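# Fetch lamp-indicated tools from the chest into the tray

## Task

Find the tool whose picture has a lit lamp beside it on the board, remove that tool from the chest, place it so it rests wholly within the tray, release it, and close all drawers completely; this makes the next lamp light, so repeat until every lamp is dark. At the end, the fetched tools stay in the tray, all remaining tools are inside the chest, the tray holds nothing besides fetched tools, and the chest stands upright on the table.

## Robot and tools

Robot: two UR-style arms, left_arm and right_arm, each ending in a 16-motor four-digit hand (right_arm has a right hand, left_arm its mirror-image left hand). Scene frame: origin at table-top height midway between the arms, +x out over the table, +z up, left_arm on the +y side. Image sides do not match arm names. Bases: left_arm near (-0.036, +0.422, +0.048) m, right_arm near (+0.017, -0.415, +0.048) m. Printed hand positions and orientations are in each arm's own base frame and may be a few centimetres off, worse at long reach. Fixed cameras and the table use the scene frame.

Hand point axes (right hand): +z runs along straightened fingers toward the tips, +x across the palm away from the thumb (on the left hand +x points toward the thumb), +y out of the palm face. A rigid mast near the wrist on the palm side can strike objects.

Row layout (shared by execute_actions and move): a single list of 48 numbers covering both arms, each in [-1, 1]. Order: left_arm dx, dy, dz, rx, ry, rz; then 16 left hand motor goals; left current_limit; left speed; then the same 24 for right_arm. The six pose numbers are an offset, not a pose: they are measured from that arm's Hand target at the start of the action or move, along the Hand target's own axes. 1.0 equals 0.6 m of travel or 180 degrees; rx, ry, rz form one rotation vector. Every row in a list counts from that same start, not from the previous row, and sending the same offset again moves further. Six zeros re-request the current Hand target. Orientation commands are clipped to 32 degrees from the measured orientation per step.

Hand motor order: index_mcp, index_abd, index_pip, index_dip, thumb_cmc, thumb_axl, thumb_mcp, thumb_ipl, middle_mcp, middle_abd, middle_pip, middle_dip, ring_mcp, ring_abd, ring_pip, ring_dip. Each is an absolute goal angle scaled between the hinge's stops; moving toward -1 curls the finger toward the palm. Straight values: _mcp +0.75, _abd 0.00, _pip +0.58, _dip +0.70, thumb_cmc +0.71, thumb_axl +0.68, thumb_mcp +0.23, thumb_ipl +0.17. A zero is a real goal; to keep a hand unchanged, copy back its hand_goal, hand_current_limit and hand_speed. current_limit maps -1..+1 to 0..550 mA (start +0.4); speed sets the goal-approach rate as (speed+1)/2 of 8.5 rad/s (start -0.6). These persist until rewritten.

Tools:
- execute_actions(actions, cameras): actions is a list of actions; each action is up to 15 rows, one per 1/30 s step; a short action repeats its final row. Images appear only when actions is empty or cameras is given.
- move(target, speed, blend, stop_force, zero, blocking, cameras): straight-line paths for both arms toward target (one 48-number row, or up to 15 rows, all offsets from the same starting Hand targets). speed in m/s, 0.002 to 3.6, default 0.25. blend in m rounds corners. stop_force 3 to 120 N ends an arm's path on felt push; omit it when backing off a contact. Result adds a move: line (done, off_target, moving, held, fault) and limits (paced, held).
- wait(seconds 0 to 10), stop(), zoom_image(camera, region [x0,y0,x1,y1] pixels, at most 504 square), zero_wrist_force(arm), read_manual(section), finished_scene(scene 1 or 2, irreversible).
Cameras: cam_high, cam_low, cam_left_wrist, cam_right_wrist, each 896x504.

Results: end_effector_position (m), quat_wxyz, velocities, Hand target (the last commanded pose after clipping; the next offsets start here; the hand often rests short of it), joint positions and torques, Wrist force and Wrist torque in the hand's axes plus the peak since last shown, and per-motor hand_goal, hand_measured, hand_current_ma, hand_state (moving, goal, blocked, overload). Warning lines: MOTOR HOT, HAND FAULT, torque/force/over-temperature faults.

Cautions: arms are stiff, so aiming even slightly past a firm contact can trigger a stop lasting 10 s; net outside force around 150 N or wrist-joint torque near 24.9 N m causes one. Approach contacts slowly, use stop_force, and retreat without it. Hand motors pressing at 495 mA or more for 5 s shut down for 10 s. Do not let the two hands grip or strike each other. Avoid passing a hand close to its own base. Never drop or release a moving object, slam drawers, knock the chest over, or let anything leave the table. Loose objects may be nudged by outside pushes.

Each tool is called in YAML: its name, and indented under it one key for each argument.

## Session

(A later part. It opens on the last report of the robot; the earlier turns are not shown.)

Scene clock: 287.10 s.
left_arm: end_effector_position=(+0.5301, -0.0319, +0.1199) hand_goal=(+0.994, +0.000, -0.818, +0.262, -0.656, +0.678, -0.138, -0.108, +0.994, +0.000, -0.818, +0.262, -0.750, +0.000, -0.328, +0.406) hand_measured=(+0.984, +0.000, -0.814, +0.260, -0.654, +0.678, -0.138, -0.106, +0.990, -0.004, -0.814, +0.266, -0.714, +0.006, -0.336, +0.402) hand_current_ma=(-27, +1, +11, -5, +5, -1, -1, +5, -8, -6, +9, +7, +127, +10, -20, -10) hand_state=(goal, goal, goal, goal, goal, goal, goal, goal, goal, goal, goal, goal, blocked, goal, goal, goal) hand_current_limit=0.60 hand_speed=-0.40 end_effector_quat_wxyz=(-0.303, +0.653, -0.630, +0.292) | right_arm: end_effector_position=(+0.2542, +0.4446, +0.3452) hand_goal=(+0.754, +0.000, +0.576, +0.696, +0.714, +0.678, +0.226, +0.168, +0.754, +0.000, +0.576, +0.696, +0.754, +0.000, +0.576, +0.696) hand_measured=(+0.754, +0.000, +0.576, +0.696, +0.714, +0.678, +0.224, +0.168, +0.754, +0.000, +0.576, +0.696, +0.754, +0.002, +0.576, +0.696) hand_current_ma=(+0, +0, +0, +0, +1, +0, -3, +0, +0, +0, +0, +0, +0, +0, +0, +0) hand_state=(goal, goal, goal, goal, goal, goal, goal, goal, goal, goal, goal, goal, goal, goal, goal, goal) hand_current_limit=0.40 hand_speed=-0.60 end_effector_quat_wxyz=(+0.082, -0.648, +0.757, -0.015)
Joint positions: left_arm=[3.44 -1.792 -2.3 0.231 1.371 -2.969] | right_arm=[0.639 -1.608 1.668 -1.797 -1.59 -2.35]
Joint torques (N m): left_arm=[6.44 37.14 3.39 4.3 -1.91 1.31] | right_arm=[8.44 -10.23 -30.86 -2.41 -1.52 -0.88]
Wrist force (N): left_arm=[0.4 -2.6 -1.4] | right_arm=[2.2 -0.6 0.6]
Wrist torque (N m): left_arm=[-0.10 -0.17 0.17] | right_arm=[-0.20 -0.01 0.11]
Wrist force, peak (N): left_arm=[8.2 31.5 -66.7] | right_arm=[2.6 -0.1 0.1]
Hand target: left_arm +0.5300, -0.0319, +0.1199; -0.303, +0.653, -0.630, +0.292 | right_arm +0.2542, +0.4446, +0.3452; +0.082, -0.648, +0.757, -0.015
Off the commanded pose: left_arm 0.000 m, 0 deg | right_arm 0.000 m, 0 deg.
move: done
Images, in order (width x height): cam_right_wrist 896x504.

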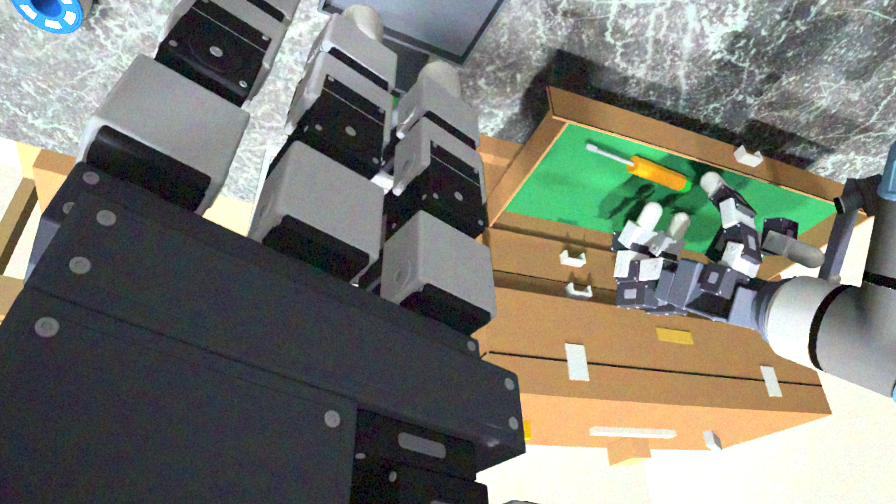

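move:
  target: [-0.0072,-0.0118,-0.0121,0,-0.01064,-0.00893,0.993,0,-0.8175,0.261,-0.657,0.677,-0.138,-0.109,0.993,0,-0.8175,0.261,-0.75,0,-0.328,0.406,0.6,-0.4,0,0,0,0,0,0,0.754,0,0.576,0.696,0.714,0.678,0.226,0.168,0.754,0,0.576,0.696,0.754,0,0.576,0.696,0.4,-0.6]
  speed: 0.1

move:
  target: [-0.0046,0.0096,0.0664,0,0,0,0.993,0,-0.8175,0.261,-0.657,0.677,-0.138,-0.109,0.993,0,-0.8175,0.261,-0.75,0,-0.328,0.406,0.6,-0.4,0,0,0,0,0,0,0.754,0,0.576,0.696,0.714,0.678,0.226,0.168,0.754,0,0.576,0.696,0.754,0,0.576,0.696,0.4,-0.6]
  speed: 0.05
  stop_force: 6
  cameras: ["cam_right_wrist", "cam_left_wrist"]

zoom_image:
  camera: "cam_right_wrist"
  region: [560, 110, 800, 270]

Scene clock: 289.83 s.
left_arm: end_effector_position=(+0.5289, -0.0276, +0.1299) hand_goal=(+0.994, +0.000, -0.818, +0.262, -0.656, +0.678, -0.138, -0.108, +0.994, +0.000, -0.818, +0.262, -0.750, +0.000, -0.328, +0.406) hand_measured=(+0.984, +0.000, -0.814, +0.260, -0.654, +0.678, -0.138, -0.106, +0.990, -0.004, -0.814, +0.266, -0.714, +0.006, -0.336, +0.402) hand_current_ma=(-27, +1, +11, -5, +5, -1, -1, +5, -8, -6, +9, +7, +127, +10, -20, -10) hand_state=(goal, goal, goal, goal, goal, goal, goal, goal, goal, goal, goal, goal, blocked, goal, goal, goal) hand_current_limit=0.60 hand_speed=-0.40 end_effector_quat_wxyz=(-0.309, +0.666, -0.616, +0.286) | right_arm: end_effector_position=(+0.2542, +0.4446, +0.3452) hand_goal=(+0.754, +0.000, +0.576, +0.696, +0.714, +0.678, +0.226, +0.168, +0.754, +0.000, +0.576, +0.696, +0.754, +0.000, +0.576, +0.696) hand_measured=(+0.754, +0.000, +0.576, +0.696, +0.714, +0.678, +0.224, +0.168, +0.754, +0.000, +0.576, +0.696, +0.754, +0.002, +0.576, +0.696) hand_current_ma=(+0, +0, +0, +0, +1, +0, -3, +0, +0, +0, +0, +0, +0, +0, +0, +0) hand_state=(goal, goal, goal, goal, goal, goal, goal, goal, goal, goal, goal, goal, goal, goal, goal, goal) hand_current_limit=0.40 hand_speed=-0.60 end_effector_quat_wxyz=(+0.082, -0.648, +0.757, -0.015)
Joint positions: left_arm=[3.439 -1.764 -2.296 0.205 1.404 -2.998] | right_arm=[0.639 -1.608 1.668 -1.797 -1.59 -2.35]
Joint torques (N m): left_arm=[-6.21 36.2 26.89 1.01 1.25 -1.74] | right_arm=[8.04 -9.64 -31.62 -2.37 -1.57 -0.97]
Wrist force (N): left_arm=[0.3 -2.6 -1.4] | right_arm=[2.4 -0.6 0.3]
Wrist torque (N m): left_arm=[-0.11 -0.16 0.36] | right_arm=[-0.19 -0.03 0.14]
Wrist force, peak (N): left_arm=[0.5 -2.8 -1.6] | right_arm=[2.7 -0.7 0.6]
Hand target: left_arm +0.5289, -0.0276, +0.1300; -0.309, +0.666, -0.616, +0.285 | right_arm +0.2542, +0.4446, +0.3452; +0.082, -0.648, +0.757, -0.015
Off the commanded pose: left_arm 0.000 m, 0 deg | right_arm 0.000 m, 0 deg.
move: done

Scene clock: 291.77 s.
left_arm: end_effector_position=(+0.5553, -0.0227, +0.0998) hand_goal=(+0.994, +0.000, -0.818, +0.262, -0.656, +0.678, -0.138, -0.108, +0.994, +0.000, -0.818, +0.262, -0.750, +0.000, -0.328, +0.406) hand_measured=(+0.984, +0.000, -0.814, +0.260, -0.654, +0.678, -0.138, -0.106, +0.990, -0.004, -0.814, +0.266, -0.714, +0.006, -0.336, +0.402) hand_current_ma=(-27, +1, +11, -5, +5, -1, -1, +5, -9, -6, +9, +7, +127, +10, -20, -10) hand_state=(goal, goal, goal, goal, goal, goal, goal, goal, goal, goal, goal, goal, blocked, goal, goal, goal) hand_current_limit=0.60 hand_speed=-0.40 end_effector_quat_wxyz=(-0.309, +0.666, -0.616, +0.285) | right_arm: end_effector_position=(+0.2542, +0.4446, +0.3452) hand_goal=(+0.754, +0.000, +0.576, +0.696, +0.714, +0.678, +0.226, +0.168, +0.754, +0.000, +0.576, +0.696, +0.754, +0.000, +0.576, +0.696) hand_measured=(+0.754, +0.000, +0.576, +0.696, +0.714, +0.678, +0.224, +0.168, +0.754, +0.000, +0.576, +0.696, +0.754, +0.002, +0.576, +0.696) hand_current_ma=(+0, +0, +0, +0, +1, +0, -3, +0, +0, +0, +0, +0, +0, +0, +0, +0) hand_state=(goal, goal, goal, goal, goal, goal, goal, goal, goal, goal, goal, goal, goal, goal, goal, goal) hand_current_limit=0.40 hand_speed=-0.60 end_effector_quat_wxyz=(+0.082, -0.648, +0.757, -0.015)
Joint positions: left_arm=[3.432 -1.889 -2.245 0.28 1.41 -3.004] | right_arm=[0.639 -1.608 1.668 -1.797 -1.59 -2.35]
Joint torques (N m): left_arm=[-7.02 15.62 25.44 4.31 1.17 -1.51] | right_arm=[8.82 -9.06 -31.94 -2.3 -1.43 -0.83]
Wrist force (N): left_arm=[0.6 -2.3 -1.4] | right_arm=[2.4 -0.2 0.2]
Wrist torque (N m): left_arm=[-0.05 -0.19 0.36] | right_arm=[-0.13 -0.03 0.14]
Wrist force, peak (N): left_arm=[0.2 -2.6 -1.9] | right_arm=[2.6 -0.4 0.3]
Hand target: left_arm +0.5553, -0.0227, +0.0998; -0.309, +0.666, -0.616, +0.285 | right_arm +0.2542, +0.4446, +0.3452; +0.082, -0.648, +0.757, -0.015
Off the commanded pose: left_arm 0.000 m, 0 deg | right_arm 0.000 m, 0 deg.
move: done
Images, in order (width x height): cam_left_wrist 896x504, cam_right_wrist 896x504.

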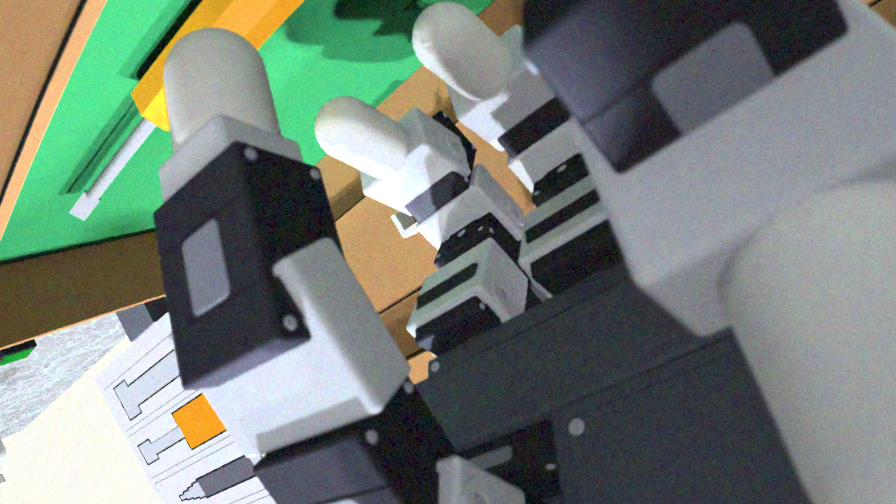

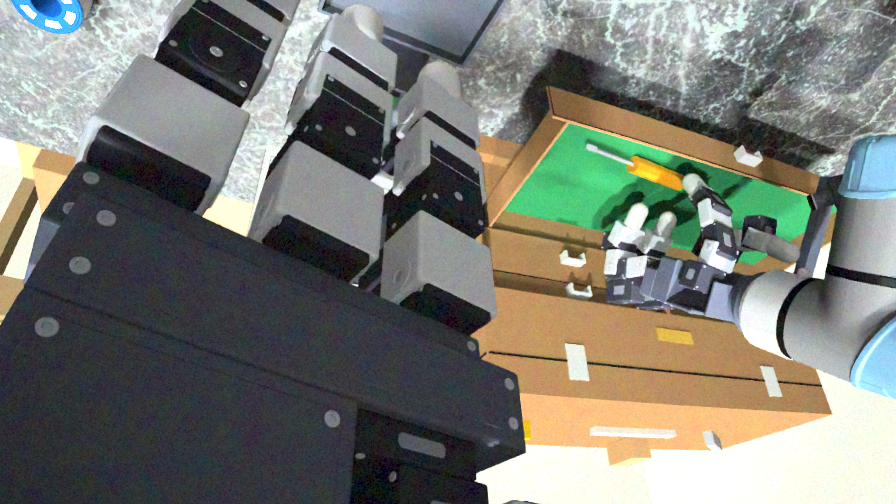

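Scaled by 2.100 from the camera's 896x504 image, which has a finer 1280x720 frame.

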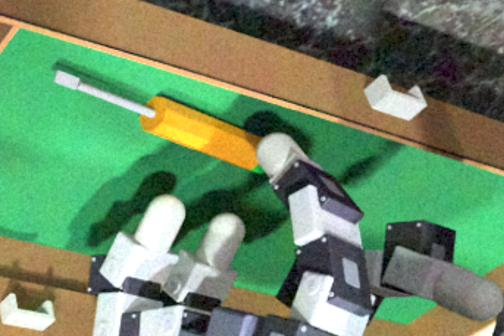

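move:
  target: [0.0241,-0.0021,0.0026,0,0,0,0.993,0,-0.8175,0.261,-0.657,0.677,-0.138,-0.109,0.993,0,-0.8175,0.261,-0.75,0,-0.328,0.406,0.6,-0.4,0,0,0,0,0,0,0.754,0,0.576,0.696,0.714,0.678,0.226,0.168,0.754,0,0.576,0.696,0.754,0,0.576,0.696,0.4,-0.6]
  speed: 0.05

move:
  target: [0,0.0383,0.0322,0,0,0,0.993,0,-0.8175,0.261,-0.657,0.677,-0.138,-0.109,0.993,0,-0.8175,0.261,-0.75,0,-0.328,0.406,0.6,-0.4,0,0,0,0,0,0,0.754,0,0.576,0.696,0.714,0.678,0.226,0.168,0.754,0,0.576,0.696,0.754,0,0.576,0.696,0.4,-0.6]
  speed: 0.025
  stop_force: 4
  cameras: ["cam_right_wrist", "cam_left_wrist"]

zoom_image:
  camera: "cam_right_wrist"
  region: [560, 110, 800, 270]

Scene clock: 294.47 s.
left_arm: end_effector_position=(+0.5584, -0.0368, +0.0998) hand_goal=(+0.994, +0.000, -0.818, +0.262, -0.656, +0.678, -0.138, -0.108, +0.994, +0.000, -0.818, +0.262, -0.750, +0.000, -0.328, +0.406) hand_measured=(+0.984, +0.000, -0.814, +0.260, -0.654, +0.678, -0.138, -0.106, +0.990, -0.004, -0.814, +0.266, -0.714, +0.006, -0.336, +0.402) hand_current_ma=(-27, +1, +11, -5, +5, -1, -1, +5, -9, -6, +9, +7, +127, +10, -20, -10) hand_state=(goal, goal, goal, goal, goal, goal, goal, goal, goal, goal, goal, goal, blocked, goal, goal, goal) hand_current_limit=0.60 hand_speed=-0.40 end_effector_quat_wxyz=(-0.309, +0.666, -0.616, +0.285) | right_arm: end_effector_position=(+0.2542, +0.4446, +0.3452) hand_goal=(+0.754, +0.000, +0.576, +0.696, +0.714, +0.678, +0.226, +0.168, +0.754, +0.000, +0.576, +0.696, +0.754, +0.000, +0.576, +0.696) hand_measured=(+0.754, +0.000, +0.576, +0.696, +0.714, +0.678, +0.224, +0.168, +0.754, +0.000, +0.576, +0.696, +0.754, +0.002, +0.576, +0.696) hand_current_ma=(+0, +0, +0, +0, +1, +0, -3, +0, +0, +0, +0, +0, +0, +0, +0, +0) hand_state=(goal, goal, goal, goal, goal, goal, goal, goal, goal, goal, goal, goal, goal, goal, goal, goal) hand_current_limit=0.40 hand_speed=-0.60 end_effector_quat_wxyz=(+0.082, -0.648, +0.757, -0.015)
Joint positions: left_arm=[3.397 -1.897 -2.234 0.28 1.437 -3.027] | right_arm=[0.639 -1.608 1.668 -1.797 -1.59 -2.35]
Joint torques (N m): left_arm=[-5.85 15.86 25.41 1.28 1.42 -1.7] | right_arm=[8.47 -10.15 -31.72 -2.33 -1.5 -0.81]
Wrist force (N): left_arm=[0.0 -2.3 -1.3] | right_arm=[2.3 -0.3 0.4]
Wrist torque (N m): left_arm=[-0.08 -0.11 0.31] | right_arm=[-0.15 -0.01 0.13]
Wrist force, peak (N): left_arm=[0.3 -2.7 -1.5] | right_arm=[2.7 -0.5 0.6]
Hand target: left_arm +0.5584, -0.0370, +0.0998; -0.309, +0.666, -0.616, +0.285 | right_arm +0.2542, +0.4446, +0.3452; +0.082, -0.648, +0.757, -0.015
Off the commanded pose: left_arm 0.000 m, 0 deg | right_arm 0.000 m, 0 deg.
move: done

Scene clock: 296.73 s.
left_arm: end_effector_position=(+0.5583, -0.0370, +0.0698) hand_goal=(+0.994, +0.000, -0.818, +0.262, -0.656, +0.678, -0.138, -0.108, +0.994, +0.000, -0.818, +0.262, -0.750, +0.000, -0.328, +0.406) hand_measured=(+0.984, +0.000, -0.814, +0.260, -0.654, +0.678, -0.138, -0.106, +0.990, -0.004, -0.814, +0.266, -0.714, +0.006, -0.336, +0.402) hand_current_ma=(-27, +1, +11, -5, +5, -1, -1, +5, -9, -6, +9, +7, +127, +10, -20, -10) hand_state=(goal, goal, goal, goal, goal, goal, goal, goal, goal, goal, goal, goal, blocked, goal, goal, goal) hand_current_limit=0.60 hand_speed=-0.40 end_effector_quat_wxyz=(-0.309, +0.666, -0.616, +0.285) | right_arm: end_effector_position=(+0.2542, +0.4446, +0.3452) hand_goal=(+0.754, +0.000, +0.576, +0.696, +0.714, +0.678, +0.226, +0.168, +0.754, +0.000, +0.576, +0.696, +0.754, +0.000, +0.576, +0.696) hand_measured=(+0.754, +0.000, +0.576, +0.696, +0.714, +0.678, +0.224, +0.168, +0.754, +0.000, +0.576, +0.696, +0.754, +0.002, +0.576, +0.696) hand_current_ma=(+0, +0, +0, +0, +1, +0, -3, +0, +0, +0, +0, +0, +0, +0, +0, +0) hand_state=(goal, goal, goal, goal, goal, goal, goal, goal, goal, goal, goal, goal, goal, goal, goal, goal) hand_current_limit=0.40 hand_speed=-0.60 end_effector_quat_wxyz=(+0.082, -0.648, +0.757, -0.015)
Joint positions: left_arm=[3.397 -1.974 -2.248 0.371 1.437 -3.027] | right_arm=[0.639 -1.608 1.668 -1.797 -1.59 -2.35]
Joint torques (N m): left_arm=[5.05 18.3 0.82 4.37 -1.57 0.89] | right_arm=[7.89 -9.45 -31.76 -2.37 -1.55 -0.74]
Wrist force (N): left_arm=[0.4 -2.6 -1.4] | right_arm=[2.2 0.0 0.3]
Wrist torque (N m): left_arm=[-0.10 -0.16 0.36] | right_arm=[-0.11 0.00 0.13]
Wrist force, peak (N): left_arm=[0.3 -2.6 -1.7] | right_arm=[2.8 -0.3 0.7]
Hand target: left_arm +0.5583, -0.0370, +0.0698; -0.309, +0.666, -0.616, +0.285 | right_arm +0.2542, +0.4446, +0.3452; +0.082, -0.648, +0.757, -0.015
Off the commanded pose: left_arm 0.000 m, 0 deg | right_arm 0.000 m, 0 deg.
move: done
Images, in order (width x height): cam_left_wrist 896x504, cam_right_wrist 896x504.

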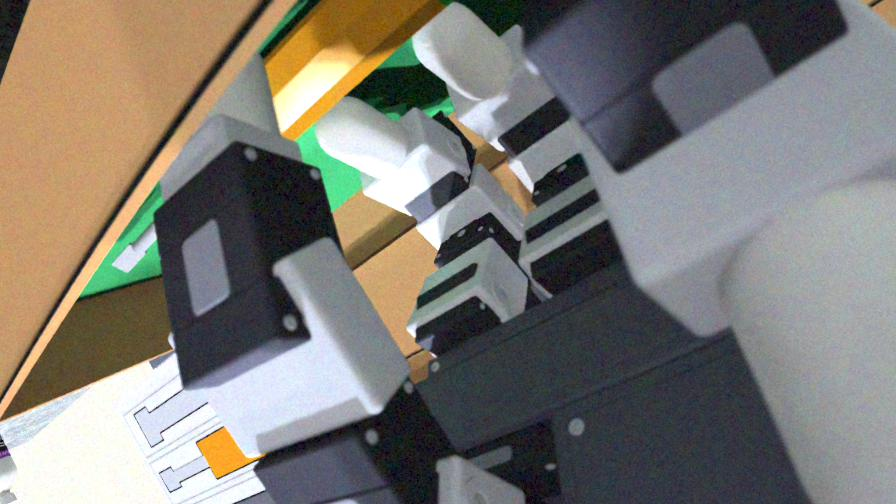

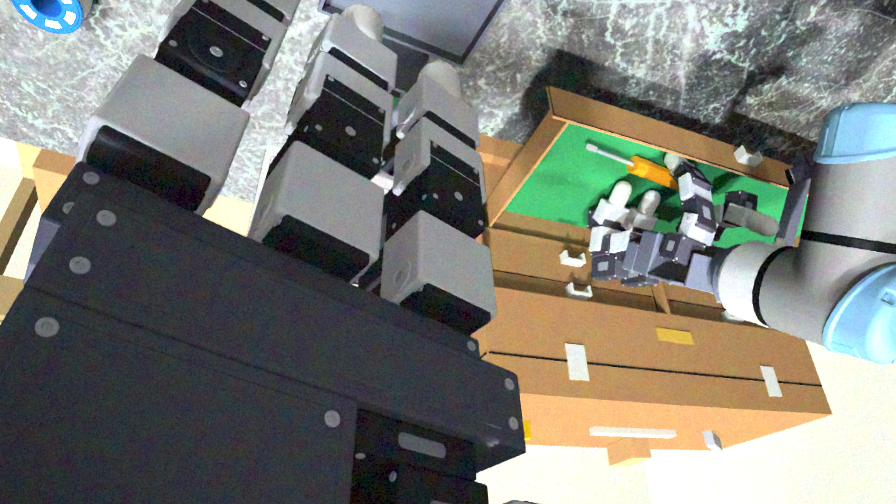

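Scaled by 2.100 from the camera's 896x504 image, which has a finer 1280x720 frame.

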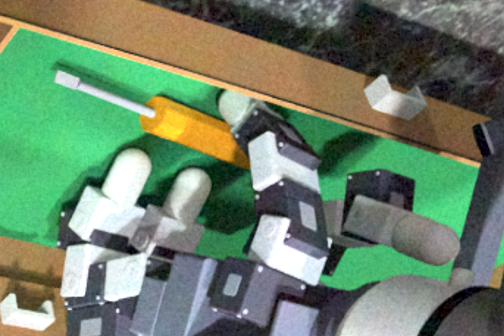

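move:
  target: [0,0.0153,0.0129,0,0,0,0.993,0,-0.8175,0.261,-0.657,0.677,-0.138,-0.109,0.993,0,-0.8175,0.261,-0.75,0,-0.328,0.406,0.6,-0.4,0,0,0,0,0,0,0.754,0,0.576,0.696,0.714,0.678,0.226,0.168,0.754,0,0.576,0.696,0.754,0,0.576,0.696,0.4,-0.6]
  speed: 0.015
  stop_force: 4

Scene clock: 298.67 s.
left_arm: end_effector_position=(+0.5583, -0.0370, +0.0666) hand_goal=(+0.994, +0.000, -0.818, +0.262, -0.656, +0.678, -0.138, -0.108, +0.994, +0.000, -0.818, +0.262, -0.750, +0.000, -0.328, +0.406) hand_measured=(+0.990, +0.000, -0.824, +0.258, -0.654, +0.678, -0.138, -0.106, +0.996, -0.004, -0.824, +0.256, -0.714, +0.006, -0.336, +0.402) hand_current_ma=(-10, +1, -15, -11, +5, -1, -1, +3, +2, -6, -12, -13, +127, +10, -20, -10) hand_state=(goal, goal, goal, goal, goal, goal, goal, goal, goal, goal, goal, goal, blocked, goal, goal, goal) hand_current_limit=0.60 hand_speed=-0.40 end_effector_quat_wxyz=(-0.309, +0.666, -0.616, +0.285) | right_arm: end_effector_position=(+0.2542, +0.4446, +0.3452) hand_goal=(+0.754, +0.000, +0.576, +0.696, +0.714, +0.678, +0.226, +0.168, +0.754, +0.000, +0.576, +0.696, +0.754, +0.000, +0.576, +0.696) hand_measured=(+0.754, +0.000, +0.576, +0.696, +0.714, +0.678, +0.224, +0.168, +0.754, +0.000, +0.576, +0.696, +0.754, +0.002, +0.576, +0.696) hand_current_ma=(+0, +0, +0, +0, +1, +0, -3, +0, +0, +0, +0, +0, +0, +0, +0, +0) hand_state=(goal, goal, goal, goal, goal, goal, goal, goal, goal, goal, goal, goal, goal, goal, goal, goal) hand_current_limit=0.40 hand_speed=-0.60 end_effector_quat_wxyz=(+0.082, -0.648, +0.757, -0.015)
Joint positions: left_arm=[3.397 -1.983 -2.249 0.381 1.437 -3.027] | right_arm=[0.639 -1.608 1.668 -1.797 -1.59 -2.35]
Joint torques (N m): left_arm=[3.82 41.79 22.61 0.54 -1.58 0.91] | right_arm=[8.62 -9.71 -30.81 -2.33 -1.66 -0.79]
Wrist force (N): left_arm=[0.5 -4.8 -2.3] | right_arm=[2.2 -0.4 0.4]
Wrist torque (N m): left_arm=[-0.05 -0.17 0.36] | right_arm=[-0.17 -0.01 0.12]
Wrist force, peak (N): left_arm=[0.5 -7.4 -3.7] | right_arm=[2.9 -0.7 0.6]
Hand target: left_arm +0.5583, -0.0370, +0.0666; -0.309, +0.666, -0.616, +0.285 (not the last commanded pose) | right_arm +0.2542, +0.4446, +0.3452; +0.082, -0.648, +0.757, -0.015
Off the commanded pose: left_arm 0.009 m, 0 deg | right_arm 0.000 m, 0 deg.
move: contact (left_arm)

move:
  target: [0,-0.0019,-0.0016,0,0,0,0.6,0,-0.8175,0.261,-0.657,0.677,-0.5,-0.109,0.6,0,-0.8175,0.261,-0.75,0,-0.328,0.406,0,-0.85,0,0,0,0,0,0,0.754,0,0.576,0.696,0.714,0.678,0.226,0.168,0.754,0,0.576,0.696,0.754,0,0.576,0.696,0.4,-0.6]
  speed: 0.05
  cameras: ["cam_right_wrist", "cam_left_wrist"]

zoom_image:
  camera: "cam_right_wrist"
  region: [560, 110, 800, 270]

Scene clock: 300.87 s.
left_arm: end_effector_position=(+0.5583, -0.0370, +0.0681) hand_goal=(+0.600, +0.000, -0.818, +0.262, -0.656, +0.678, -0.500, -0.108, +0.600, +0.000, -0.818, +0.262, -0.750, +0.000, -0.328, +0.406) hand_measured=(+0.758, +0.000, -0.800, +0.266, -0.650, +0.684, -0.208, -0.078, +0.748, -0.004, -0.806, +0.266, -0.714, +0.006, -0.336, +0.402) hand_current_ma=(+275, +1, +50, +8, +17, +16, +275, +135, +275, -5, +33, +8, +127, +10, -20, -10) hand_state=(blocked, goal, goal, goal, goal, goal, blocked, blocked, blocked, goal, goal, goal, blocked, goal, goal, goal) hand_current_limit=0.00 hand_speed=-0.85 end_effector_quat_wxyz=(-0.309, +0.666, -0.616, +0.285) | right_arm: end_effector_position=(+0.2542, +0.4446, +0.3452) hand_goal=(+0.754, +0.000, +0.576, +0.696, +0.714, +0.678, +0.226, +0.168, +0.754, +0.000, +0.576, +0.696, +0.754, +0.000, +0.576, +0.696) hand_measured=(+0.754, +0.000, +0.576, +0.696, +0.714, +0.678, +0.224, +0.168, +0.754, +0.000, +0.576, +0.696, +0.754, +0.002, +0.576, +0.696) hand_current_ma=(+0, +0, +0, +0, +1, +0, -3, +0, +0, +0, +0, +0, +0, +0, +0, +0) hand_state=(goal, goal, goal, goal, goal, goal, goal, goal, goal, goal, goal, goal, goal, goal, goal, goal) hand_current_limit=0.40 hand_speed=-0.60 end_effector_quat_wxyz=(+0.082, -0.648, +0.757, -0.015)
Joint positions: left_arm=[3.397 -1.979 -2.249 0.376 1.437 -3.027] | right_arm=[0.639 -1.608 1.668 -1.797 -1.59 -2.35]
Joint torques (N m): left_arm=[2.91 40.65 21.12 0.26 -1.33 0.56] | right_arm=[9.23 -9.15 -31.06 -2.26 -1.56 -0.93]
Wrist force (N): left_arm=[0.3 -5.5 -2.9] | right_arm=[2.4 -0.5 0.2]
Wrist torque (N m): left_arm=[0.12 -0.17 0.37] | right_arm=[-0.16 -0.02 0.13]
Wrist force, peak (N): left_arm=[0.4 -5.9 -2.9] | right_arm=[2.7 -0.5 0.4]
Hand target: left_arm +0.5583, -0.0370, +0.0681; -0.309, +0.666, -0.616, +0.285 | right_arm +0.2542, +0.4446, +0.3452; +0.082, -0.648, +0.757, -0.015
Off the commanded pose: left_arm 0.000 m, 0 deg | right_arm 0.000 m, 0 deg.
move: done
Images, in order (width x height): cam_left_wrist 896x504, cam_right_wrist 896x504.

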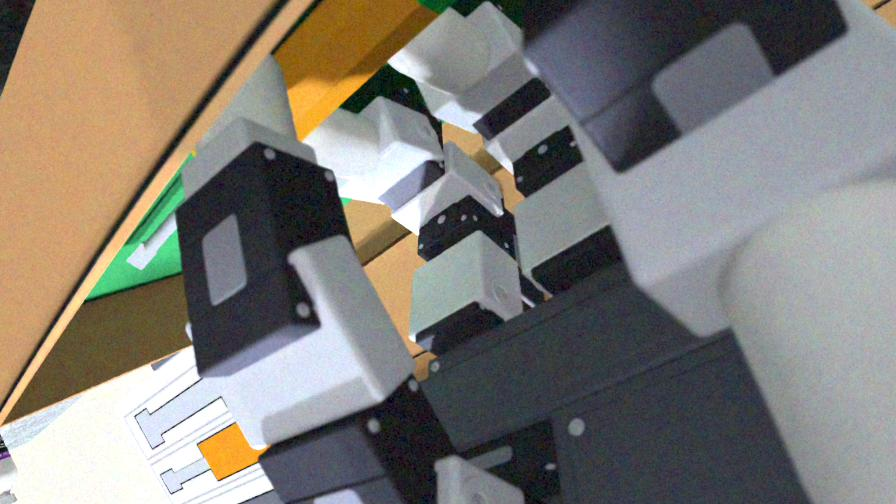

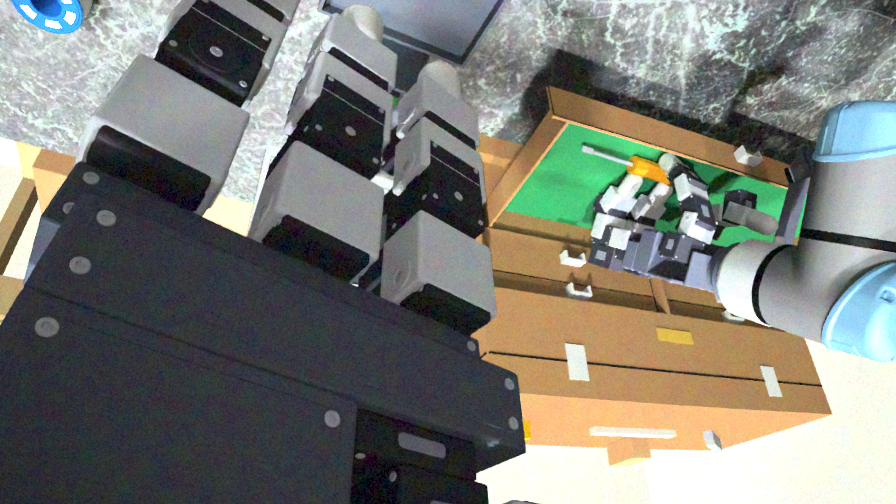

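Scaled by 2.100 from the camera's 896x504 image, which has a finer 1280x720 frame.

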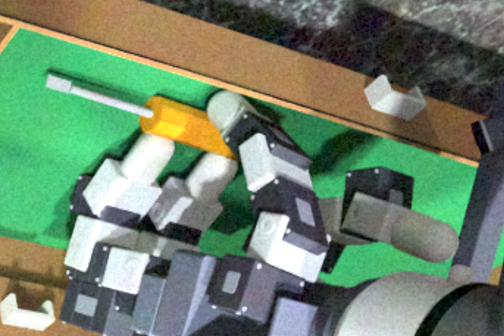

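move:
  target: [0,0,0,0,0,0,0.45,0,-0.88,0.2,-0.657,0.677,-0.62,-0.25,0.45,0,-0.88,0.2,-0.75,0,-0.328,0.406,0.7,-0.85,0,0,0,0,0,0,0.754,0,0.576,0.696,0.714,0.678,0.226,0.168,0.754,0,0.576,0.696,0.754,0,0.576,0.696,0.4,-0.6]
  speed: 0.05
  cameras: ["cam_right_wrist", "cam_left_wrist"]

zoom_image:
  camera: "cam_right_wrist"
  region: [560, 110, 800, 270]

Scene clock: 302.17 s.
left_arm: end_effector_position=(+0.5583, -0.0370, +0.0681) hand_goal=(+0.450, +0.000, -0.880, +0.200, -0.656, +0.678, -0.620, -0.250, +0.450, +0.000, -0.880, +0.200, -0.750, +0.000, -0.328, +0.406) hand_measured=(+0.484, +0.000, -0.900, +0.186, -0.648, +0.682, -0.108, -0.082, +0.466, -0.002, -0.896, +0.188, -0.714, +0.006, -0.336, +0.402) hand_current_ma=(+121, +1, -57, -37, +18, +8, +468, +467, +52, -4, -42, -32, +127, +10, -20, -10) hand_state=(blocked, goal, goal, goal, goal, goal, blocked, blocked, goal, goal, goal, goal, blocked, goal, goal, goal) hand_current_limit=0.70 hand_speed=-0.85 end_effector_quat_wxyz=(-0.309, +0.666, -0.616, +0.285) | right_arm: end_effector_position=(+0.2542, +0.4446, +0.3452) hand_goal=(+0.754, +0.000, +0.576, +0.696, +0.714, +0.678, +0.226, +0.168, +0.754, +0.000, +0.576, +0.696, +0.754, +0.000, +0.576, +0.696) hand_measured=(+0.754, +0.000, +0.576, +0.696, +0.714, +0.678, +0.224, +0.168, +0.754, +0.000, +0.576, +0.696, +0.754, +0.002, +0.576, +0.696) hand_current_ma=(+0, +0, +0, +0, +1, +0, -3, +0, +0, +0, +0, +0, +0, +0, +0, +0) hand_state=(goal, goal, goal, goal, goal, goal, goal, goal, goal, goal, goal, goal, goal, goal, goal, goal) hand_current_limit=0.40 hand_speed=-0.60 end_effector_quat_wxyz=(+0.082, -0.648, +0.757, -0.015)
Joint positions: left_arm=[3.397 -1.979 -2.249 0.376 1.437 -3.027] | right_arm=[0.639 -1.608 1.668 -1.797 -1.59 -2.35]
Joint torques (N m): left_arm=[0.06 33.38 15.12 1.4 -0.99 0.08] | right_arm=[8.73 -10.27 -31.57 -2.14 -1.52 -0.85]
Wrist force (N): left_arm=[0.3 -3.9 -2.4] | right_arm=[2.5 -0.3 0.0]
Wrist torque (N m): left_arm=[0.03 -0.16 0.36] | right_arm=[-0.12 -0.04 0.15]
Wrist force, peak (N): left_arm=[0.5 -10.6 -5.0] | right_arm=[2.6 -0.5 0.4]
Hand target: left_arm +0.5583, -0.0370, +0.0681; -0.309, +0.666, -0.616, +0.285 | right_arm +0.2542, +0.4446, +0.3452; +0.082, -0.648, +0.757, -0.015
Off the commanded pose: left_arm 0.000 m, 0 deg | right_arm 0.000 m, 0 deg.
move: done
Images, in order (width x height): cam_left_wrist 896x504, cam_right_wrist 896x504.

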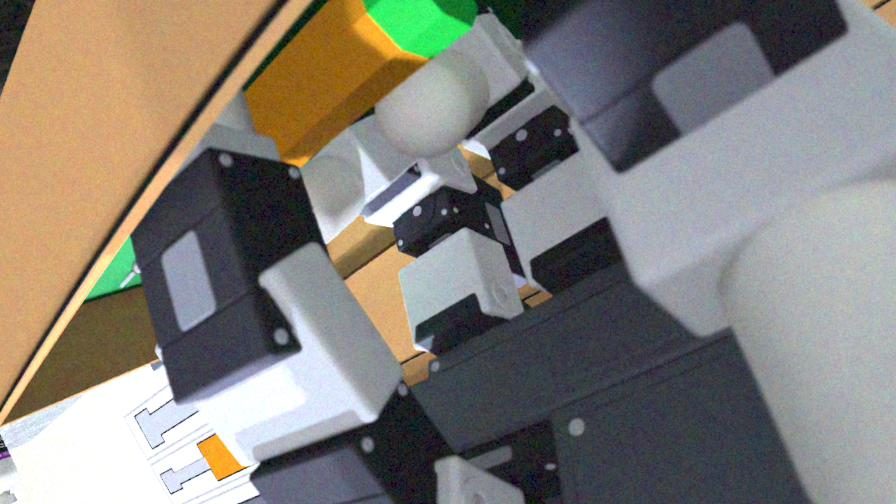

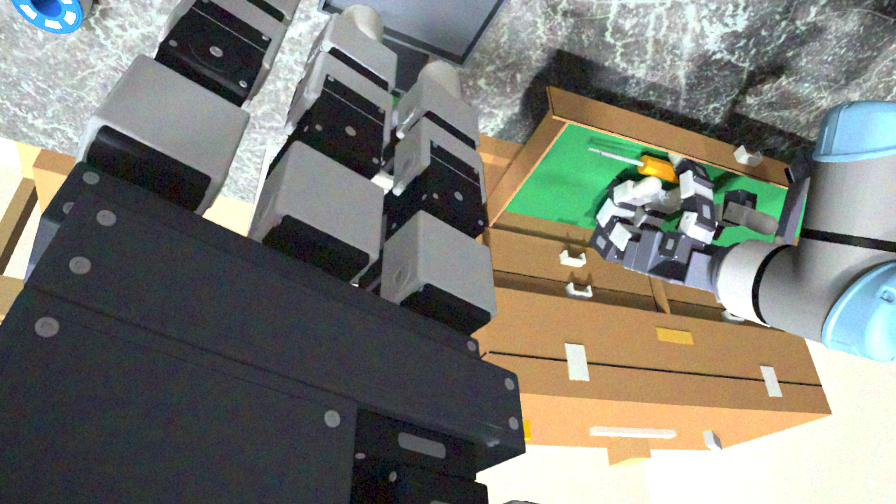

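Scaled by 2.100 from the camera's 896x504 image, which has a finer 1280x720 frame.

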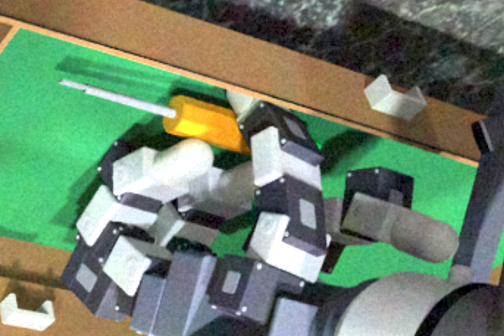

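move:
  target: [0,-0.0255,-0.0214,0,0,0,0.45,0,-0.88,0.2,-0.657,0.677,-0.62,-0.25,0.45,0,-0.88,0.2,-0.75,0,-0.328,0.406,0.7,-0.85,0,0,0,0,0,0,0.754,0,0.576,0.696,0.714,0.678,0.226,0.168,0.754,0,0.576,0.696,0.754,0,0.576,0.696,0.4,-0.6]
  speed: 0.05
  cameras: ["cam_right_wrist", "cam_left_wrist"]

zoom_image:
  camera: "cam_right_wrist"
  region: [560, 110, 800, 270]

Scene clock: 303.57 s.
left_arm: end_effector_position=(+0.5584, -0.0370, +0.0879) hand_goal=(+0.450, +0.000, -0.880, +0.200, -0.656, +0.678, -0.620, -0.250, +0.450, +0.000, -0.880, +0.200, -0.750, +0.000, -0.328, +0.406) hand_measured=(+0.484, +0.000, -0.900, +0.186, -0.648, +0.682, -0.108, -0.082, +0.466, -0.002, -0.896, +0.188, -0.714, +0.006, -0.336, +0.402) hand_current_ma=(+118, +1, -57, -37, +18, +8, +468, +467, +49, -4, -42, -32, +127, +10, -20, -10) hand_state=(blocked, goal, goal, goal, goal, goal, blocked, blocked, goal, goal, goal, goal, blocked, goal, goal, goal) hand_current_limit=0.70 hand_speed=-0.85 end_effector_quat_wxyz=(-0.309, +0.666, -0.616, +0.285) | right_arm: end_effector_position=(+0.2542, +0.4446, +0.3452) hand_goal=(+0.754, +0.000, +0.576, +0.696, +0.714, +0.678, +0.226, +0.168, +0.754, +0.000, +0.576, +0.696, +0.754, +0.000, +0.576, +0.696) hand_measured=(+0.754, +0.000, +0.576, +0.696, +0.714, +0.678, +0.224, +0.168, +0.754, +0.000, +0.576, +0.696, +0.754, +0.002, +0.576, +0.696) hand_current_ma=(+0, +0, +0, +0, +1, +0, -3, +0, +0, +0, +0, +0, +0, +0, +0, +0) hand_state=(goal, goal, goal, goal, goal, goal, goal, goal, goal, goal, goal, goal, goal, goal, goal, goal) hand_current_limit=0.40 hand_speed=-0.60 end_effector_quat_wxyz=(+0.082, -0.648, +0.757, -0.015)
Joint positions: left_arm=[3.397 -1.927 -2.241 0.316 1.437 -3.027] | right_arm=[0.639 -1.608 1.668 -1.797 -1.59 -2.35]
Joint torques (N m): left_arm=[-7.54 43.24 24.95 1 1.18 -0.35] | right_arm=[8.44 -10.28 -31.58 -2.37 -1.75 -0.88]
Wrist force (N): left_arm=[0.7 -2.1 -1.1] | right_arm=[2.2 -0.2 0.3]
Wrist torque (N m): left_arm=[-0.03 -0.20 0.38] | right_arm=[-0.13 -0.01 0.13]
Wrist force, peak (N): left_arm=[0.3 -4.1 -2.4] | right_arm=[2.7 -0.5 0.3]
Hand target: left_arm +0.5584, -0.0370, +0.0880; -0.309, +0.666, -0.616, +0.285 | right_arm +0.2542, +0.4446, +0.3452; +0.082, -0.648, +0.757, -0.015
Off the commanded pose: left_arm 0.000 m, 0 deg | right_arm 0.000 m, 0 deg.
move: done
Images, in order (width x height): cam_left_wrist 896x504, cam_right_wrist 896x504.

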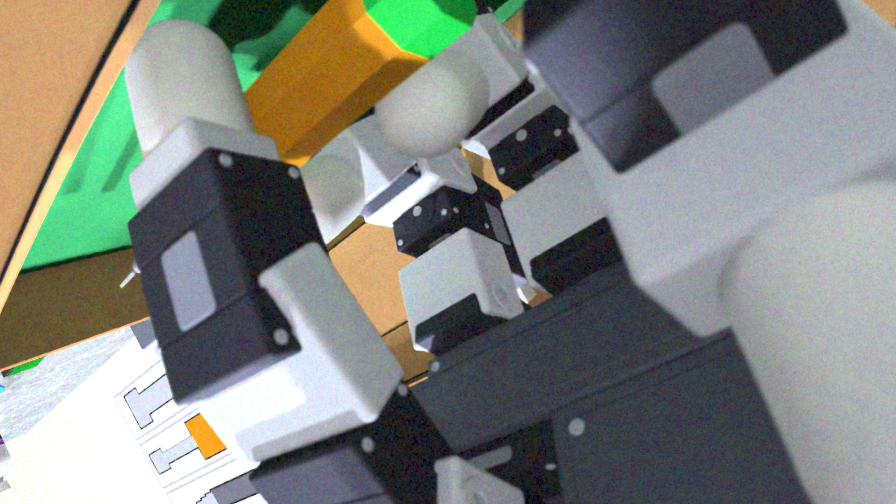

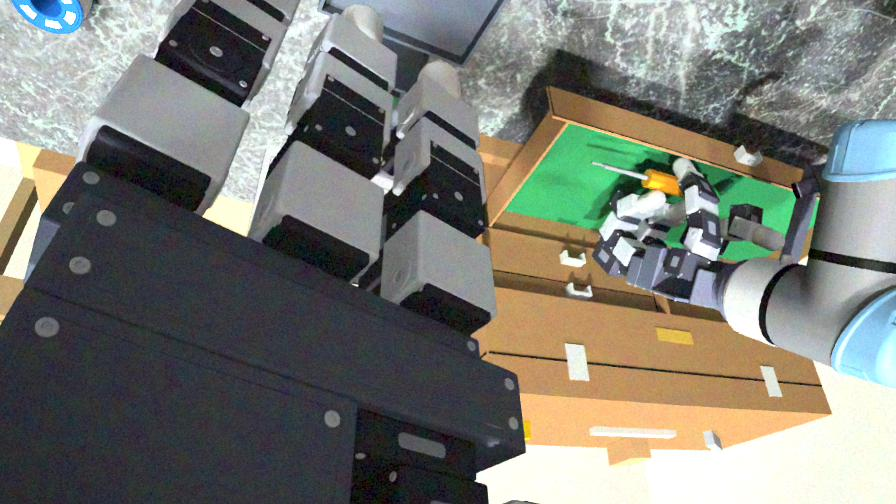

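Scaled by 2.100 from the camera's 896x504 image, which has a finer 1280x720 frame.

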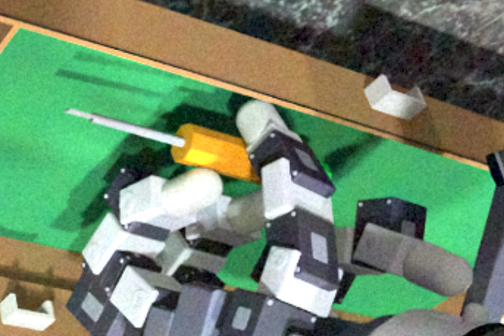

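move:
  target:
    - [0,-0.0851,-0.0932,0,0,0,0.45,0,-0.88,0.2,-0.657,0.677,-0.62,-0.25,0.45,0,-0.88,0.2,-0.75,0,-0.328,0.406,0.7,-0.85,0,0,0,0,0,0,0.754,0,0.576,0.696,0.714,0.678,0.226,0.168,0.754,0,0.576,0.696,0.754,0,0.576,0.696,0.4,-0.6]
    - [0,-0.0014,-0.2188,0,0,0,0.45,0,-0.88,0.2,-0.657,0.677,-0.62,-0.25,0.45,0,-0.88,0.2,-0.75,0,-0.328,0.406,0.7,-0.85,0,0,0,0,0,0,0.754,0,0.576,0.696,0.714,0.678,0.226,0.168,0.754,0,0.576,0.696,0.754,0,0.576,0.696,0.4,-0.6]
  speed: 0.1
  blend: 0.02
  cameras: ["cam_right_wrist", "cam_left_wrist"]

zoom_image:
  camera: "cam_right_wrist"
  region: [560, 60, 860, 290]

Scene clock: 307.23 s.
left_arm: end_effector_position=(+0.4591, -0.0449, +0.1734) hand_goal=(+0.450, +0.000, -0.880, +0.200, -0.656, +0.678, -0.620, -0.250, +0.450, +0.000, -0.880, +0.200, -0.750, +0.000, -0.328, +0.406) hand_measured=(+0.484, +0.000, -0.900, +0.186, -0.648, +0.682, -0.108, -0.082, +0.466, -0.002, -0.896, +0.188, -0.714, +0.006, -0.336, +0.402) hand_current_ma=(+116, +1, -57, -38, +18, +8, +467, +468, +47, -4, -42, -32, +127, +10, -20, -10) hand_state=(blocked, goal, goal, goal, goal, goal, blocked, blocked, goal, goal, goal, goal, blocked, goal, goal, goal) hand_current_limit=0.70 hand_speed=-0.85 end_effector_quat_wxyz=(-0.309, +0.666, -0.616, +0.285) | right_arm: end_effector_position=(+0.2542, +0.4446, +0.3452) hand_goal=(+0.754, +0.000, +0.576, +0.696, +0.714, +0.678, +0.226, +0.168, +0.754, +0.000, +0.576, +0.696, +0.754, +0.000, +0.576, +0.696) hand_measured=(+0.754, +0.000, +0.576, +0.696, +0.714, +0.678, +0.224, +0.168, +0.754, +0.000, +0.576, +0.696, +0.754, +0.002, +0.576, +0.696) hand_current_ma=(+0, +0, +0, +0, +1, +0, -3, +0, +0, +0, +0, +0, +0, +0, +0, +0) hand_state=(goal, goal, goal, goal, goal, goal, goal, goal, goal, goal, goal, goal, goal, goal, goal, goal) hand_current_limit=0.40 hand_speed=-0.60 end_effector_quat_wxyz=(+0.082, -0.648, +0.757, -0.015)
Joint positions: left_arm=[3.452 -1.491 -2.427 0.061 1.395 -2.99] | right_arm=[0.639 -1.608 1.668 -1.797 -1.59 -2.35]
Joint torques (N m): left_arm=[7.29 28.06 6.38 0.93 -2 1.3] | right_arm=[8.58 -9.06 -30.62 -2.34 -1.56 -0.69]
Wrist force (N): left_arm=[0.4 -2.0 -1.1] | right_arm=[2.5 -0.5 0.0]
Wrist torque (N m): left_arm=[-0.01 -0.16 0.17] | right_arm=[-0.15 -0.04 0.15]
Wrist force, peak (N): left_arm=[0.3 -2.7 -1.2] | right_arm=[2.7 -0.3 0.3]
Hand target: left_arm +0.4590, -0.0449, +0.1735; -0.309, +0.666, -0.616, +0.285 | right_arm +0.2542, +0.4446, +0.3452; +0.082, -0.648, +0.757, -0.015
Off the commanded pose: left_arm 0.000 m, 0 deg | right_arm 0.000 m, 0 deg.
move: done
Images, in order (width x height): cam_left_wrist 896x504, cam_right_wrist 896x504.

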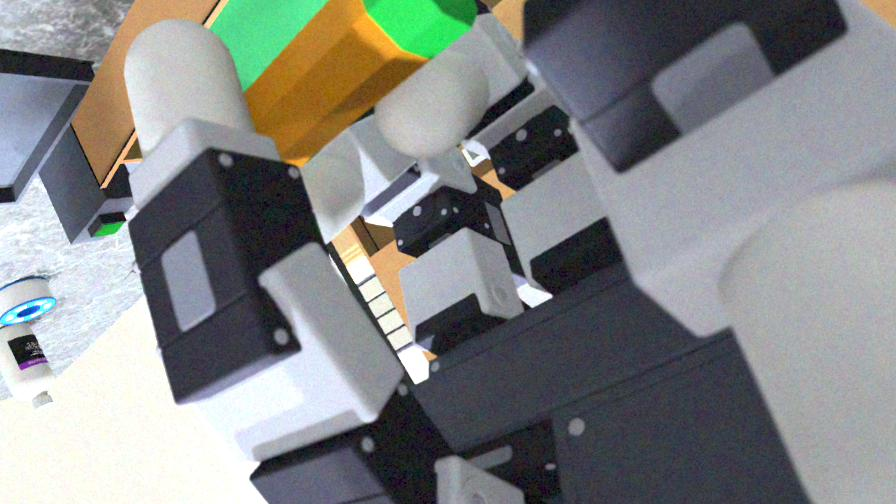

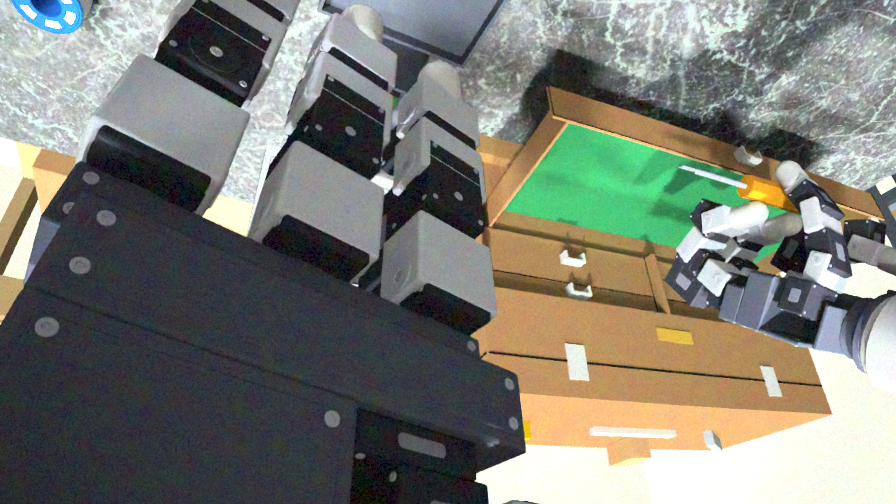

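Scaled by 1.680 from the camera's 896x504 image, which has a finer 1280x720 frame.

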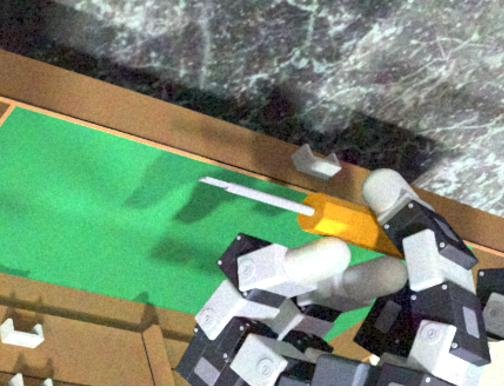

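move:
  target: [0.5385,0.0069,0.0787,0,0.3847,0.3229,0.45,0,-0.88,0.2,-0.657,0.677,-0.62,-0.25,0.45,0,-0.88,0.2,-0.75,0,-0.328,0.406,0.7,-0.85,0,0,0,0,0,0,0.754,0,0.576,0.696,0.714,0.678,0.226,0.168,0.754,0,0.576,0.696,0.754,0,0.576,0.696,0.4,-0.6]
  speed: 0.3
  cameras: ["cam_right_wrist", "cam_left_wrist", "cam_low"]

Scene clock: 311.43 s.
left_arm: end_effector_position=(+0.5177, -0.3643, +0.1396) hand_goal=(+0.450, +0.000, -0.880, +0.200, -0.656, +0.678, -0.620, -0.250, +0.450, +0.000, -0.880, +0.200, -0.750, +0.000, -0.328, +0.406) hand_measured=(+0.484, +0.000, -0.900, +0.186, -0.648, +0.682, -0.108, -0.082, +0.466, -0.002, -0.896, +0.188, -0.714, +0.006, -0.336, +0.402) hand_current_ma=(+116, +1, -57, -38, +18, +8, +468, +467, +47, -4, -42, -32, +127, +10, -20, -10) hand_state=(blocked, goal, goal, goal, goal, goal, blocked, blocked, goal, goal, goal, goal, blocked, goal, goal, goal) hand_current_limit=0.70 hand_speed=-0.85 end_effector_quat_wxyz=(+0.014, -0.033, +0.906, -0.422) | right_arm: end_effector_position=(+0.2542, +0.4446, +0.3452) hand_goal=(+0.754, +0.000, +0.576, +0.696, +0.714, +0.678, +0.226, +0.168, +0.754, +0.000, +0.576, +0.696, +0.754, +0.000, +0.576, +0.696) hand_measured=(+0.754, +0.000, +0.576, +0.696, +0.714, +0.678, +0.224, +0.168, +0.754, +0.000, +0.576, +0.696, +0.754, +0.002, +0.576, +0.696) hand_current_ma=(+0, +0, +0, +0, +1, +0, -3, +0, +0, +0, +0, +0, +0, +0, +0, +0) hand_state=(goal, goal, goal, goal, goal, goal, goal, goal, goal, goal, goal, goal, goal, goal, goal, goal) hand_current_limit=0.40 hand_speed=-0.60 end_effector_quat_wxyz=(+0.082, -0.648, +0.757, -0.015)
Joint positions: left_arm=[2.945 -1.955 -1.825 -0.629 0.739 -1.975] | right_arm=[0.639 -1.608 1.668 -1.797 -1.59 -2.35]
Joint torques (N m): left_arm=[-6.43 23.79 30.6 1.01 -2.98 1.27] | right_arm=[8.22 -10.29 -31.29 -2.44 -1.46 -1.02]
Wrist force (N): left_arm=[0.3 -2.0 -1.1] | right_arm=[2.2 -0.2 -0.1]
Wrist torque (N m): left_arm=[-0.01 -0.15 0.14] | right_arm=[-0.11 0.00 0.13]
Wrist force, peak (N): left_arm=[0.2 -2.2 -1.6] | right_arm=[2.8 -0.5 0.2]
Hand target: left_arm +0.5178, -0.3643, +0.1396; +0.013, -0.033, +0.906, -0.422 | right_arm +0.2542, +0.4446, +0.3452; +0.082, -0.648, +0.757, -0.015
Off the commanded pose: left_arm 0.000 m, 0 deg | right_arm 0.000 m, 0 deg.
move: done
Images, in order (width x height): cam_low 896x504, cam_left_wrist 896x504, cam_right_wrist 896x504.

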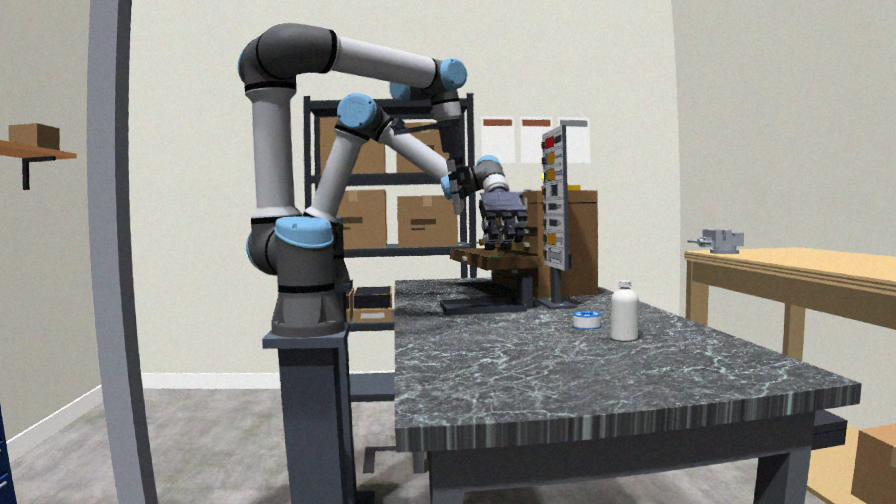

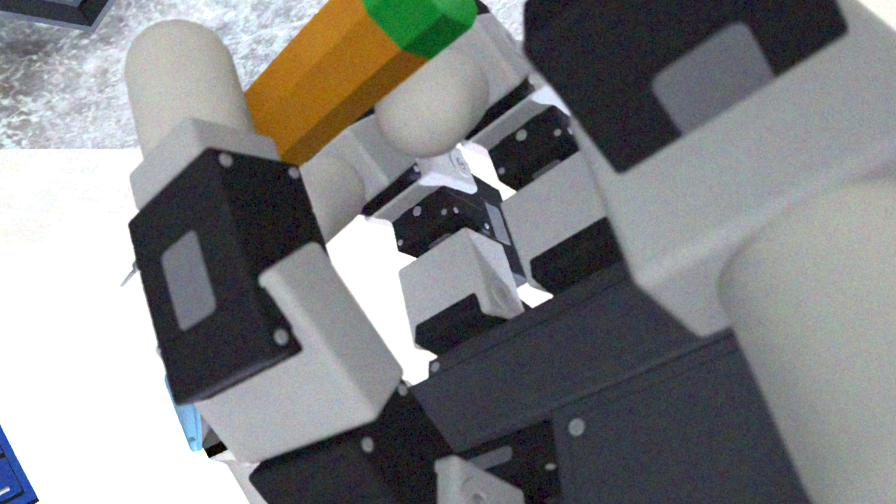

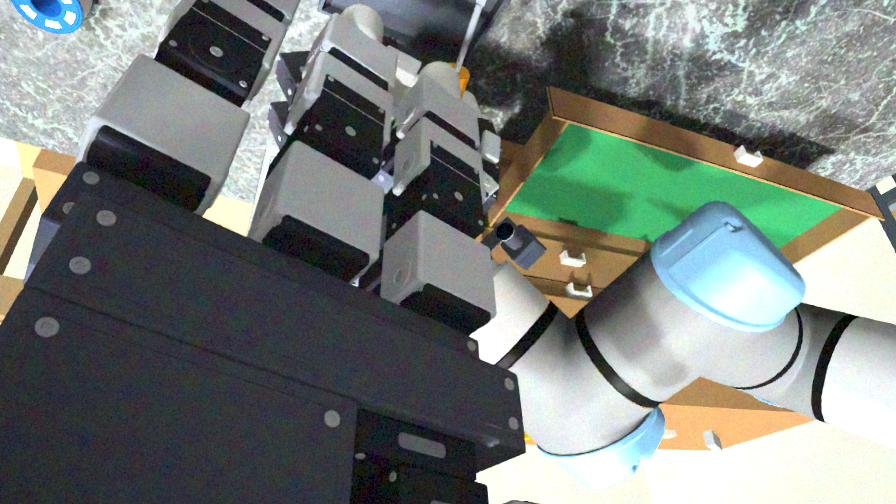

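zoom_image:
  camera: "cam_low"
  region: [400, 180, 600, 340]

zoom_image:
  camera: "cam_right_wrist"
  region: [300, 0, 620, 200]

Scaled by 2.520 from the camera's 896x504 image, which has a finer 1280x720 frame.

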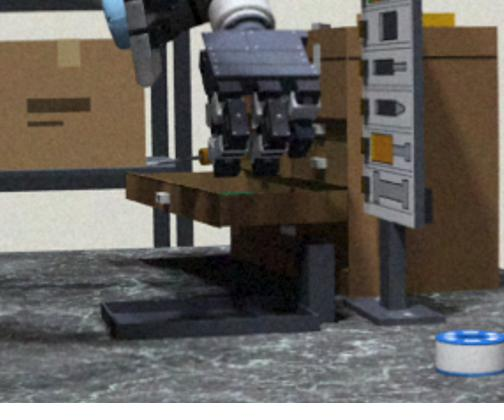

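Scaled by 1.575 from the camera's 896x504 image, which has a finer 1280x720 frame.

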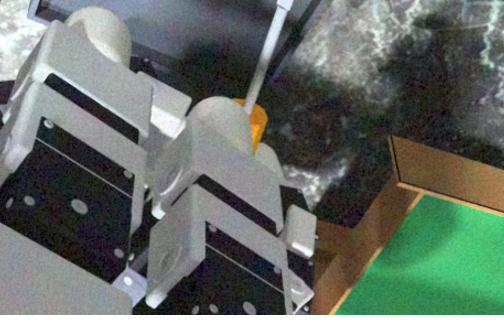

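zoom_image:
  camera: "cam_low"
  region: [430, 260, 570, 330]

zoom_image:
  camera: "cam_right_wrist"
  region: [320, 0, 520, 130]

Scaled by 3.600 from the camera's 896x504 image, which has a finer 1280x720 frame.

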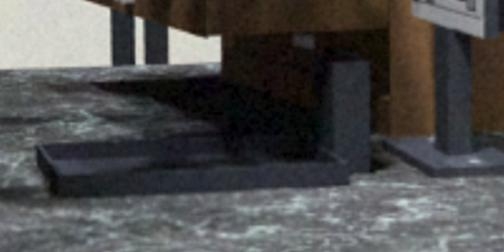

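Scaled by 2.520 from the camera's 896x504 image, which has a finer 1280x720 frame.

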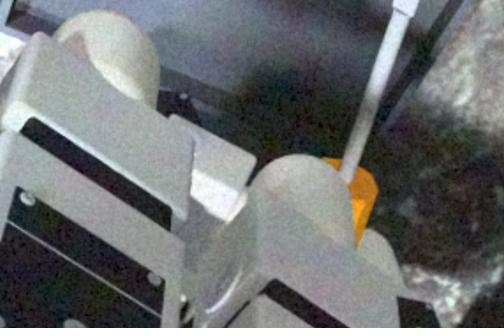

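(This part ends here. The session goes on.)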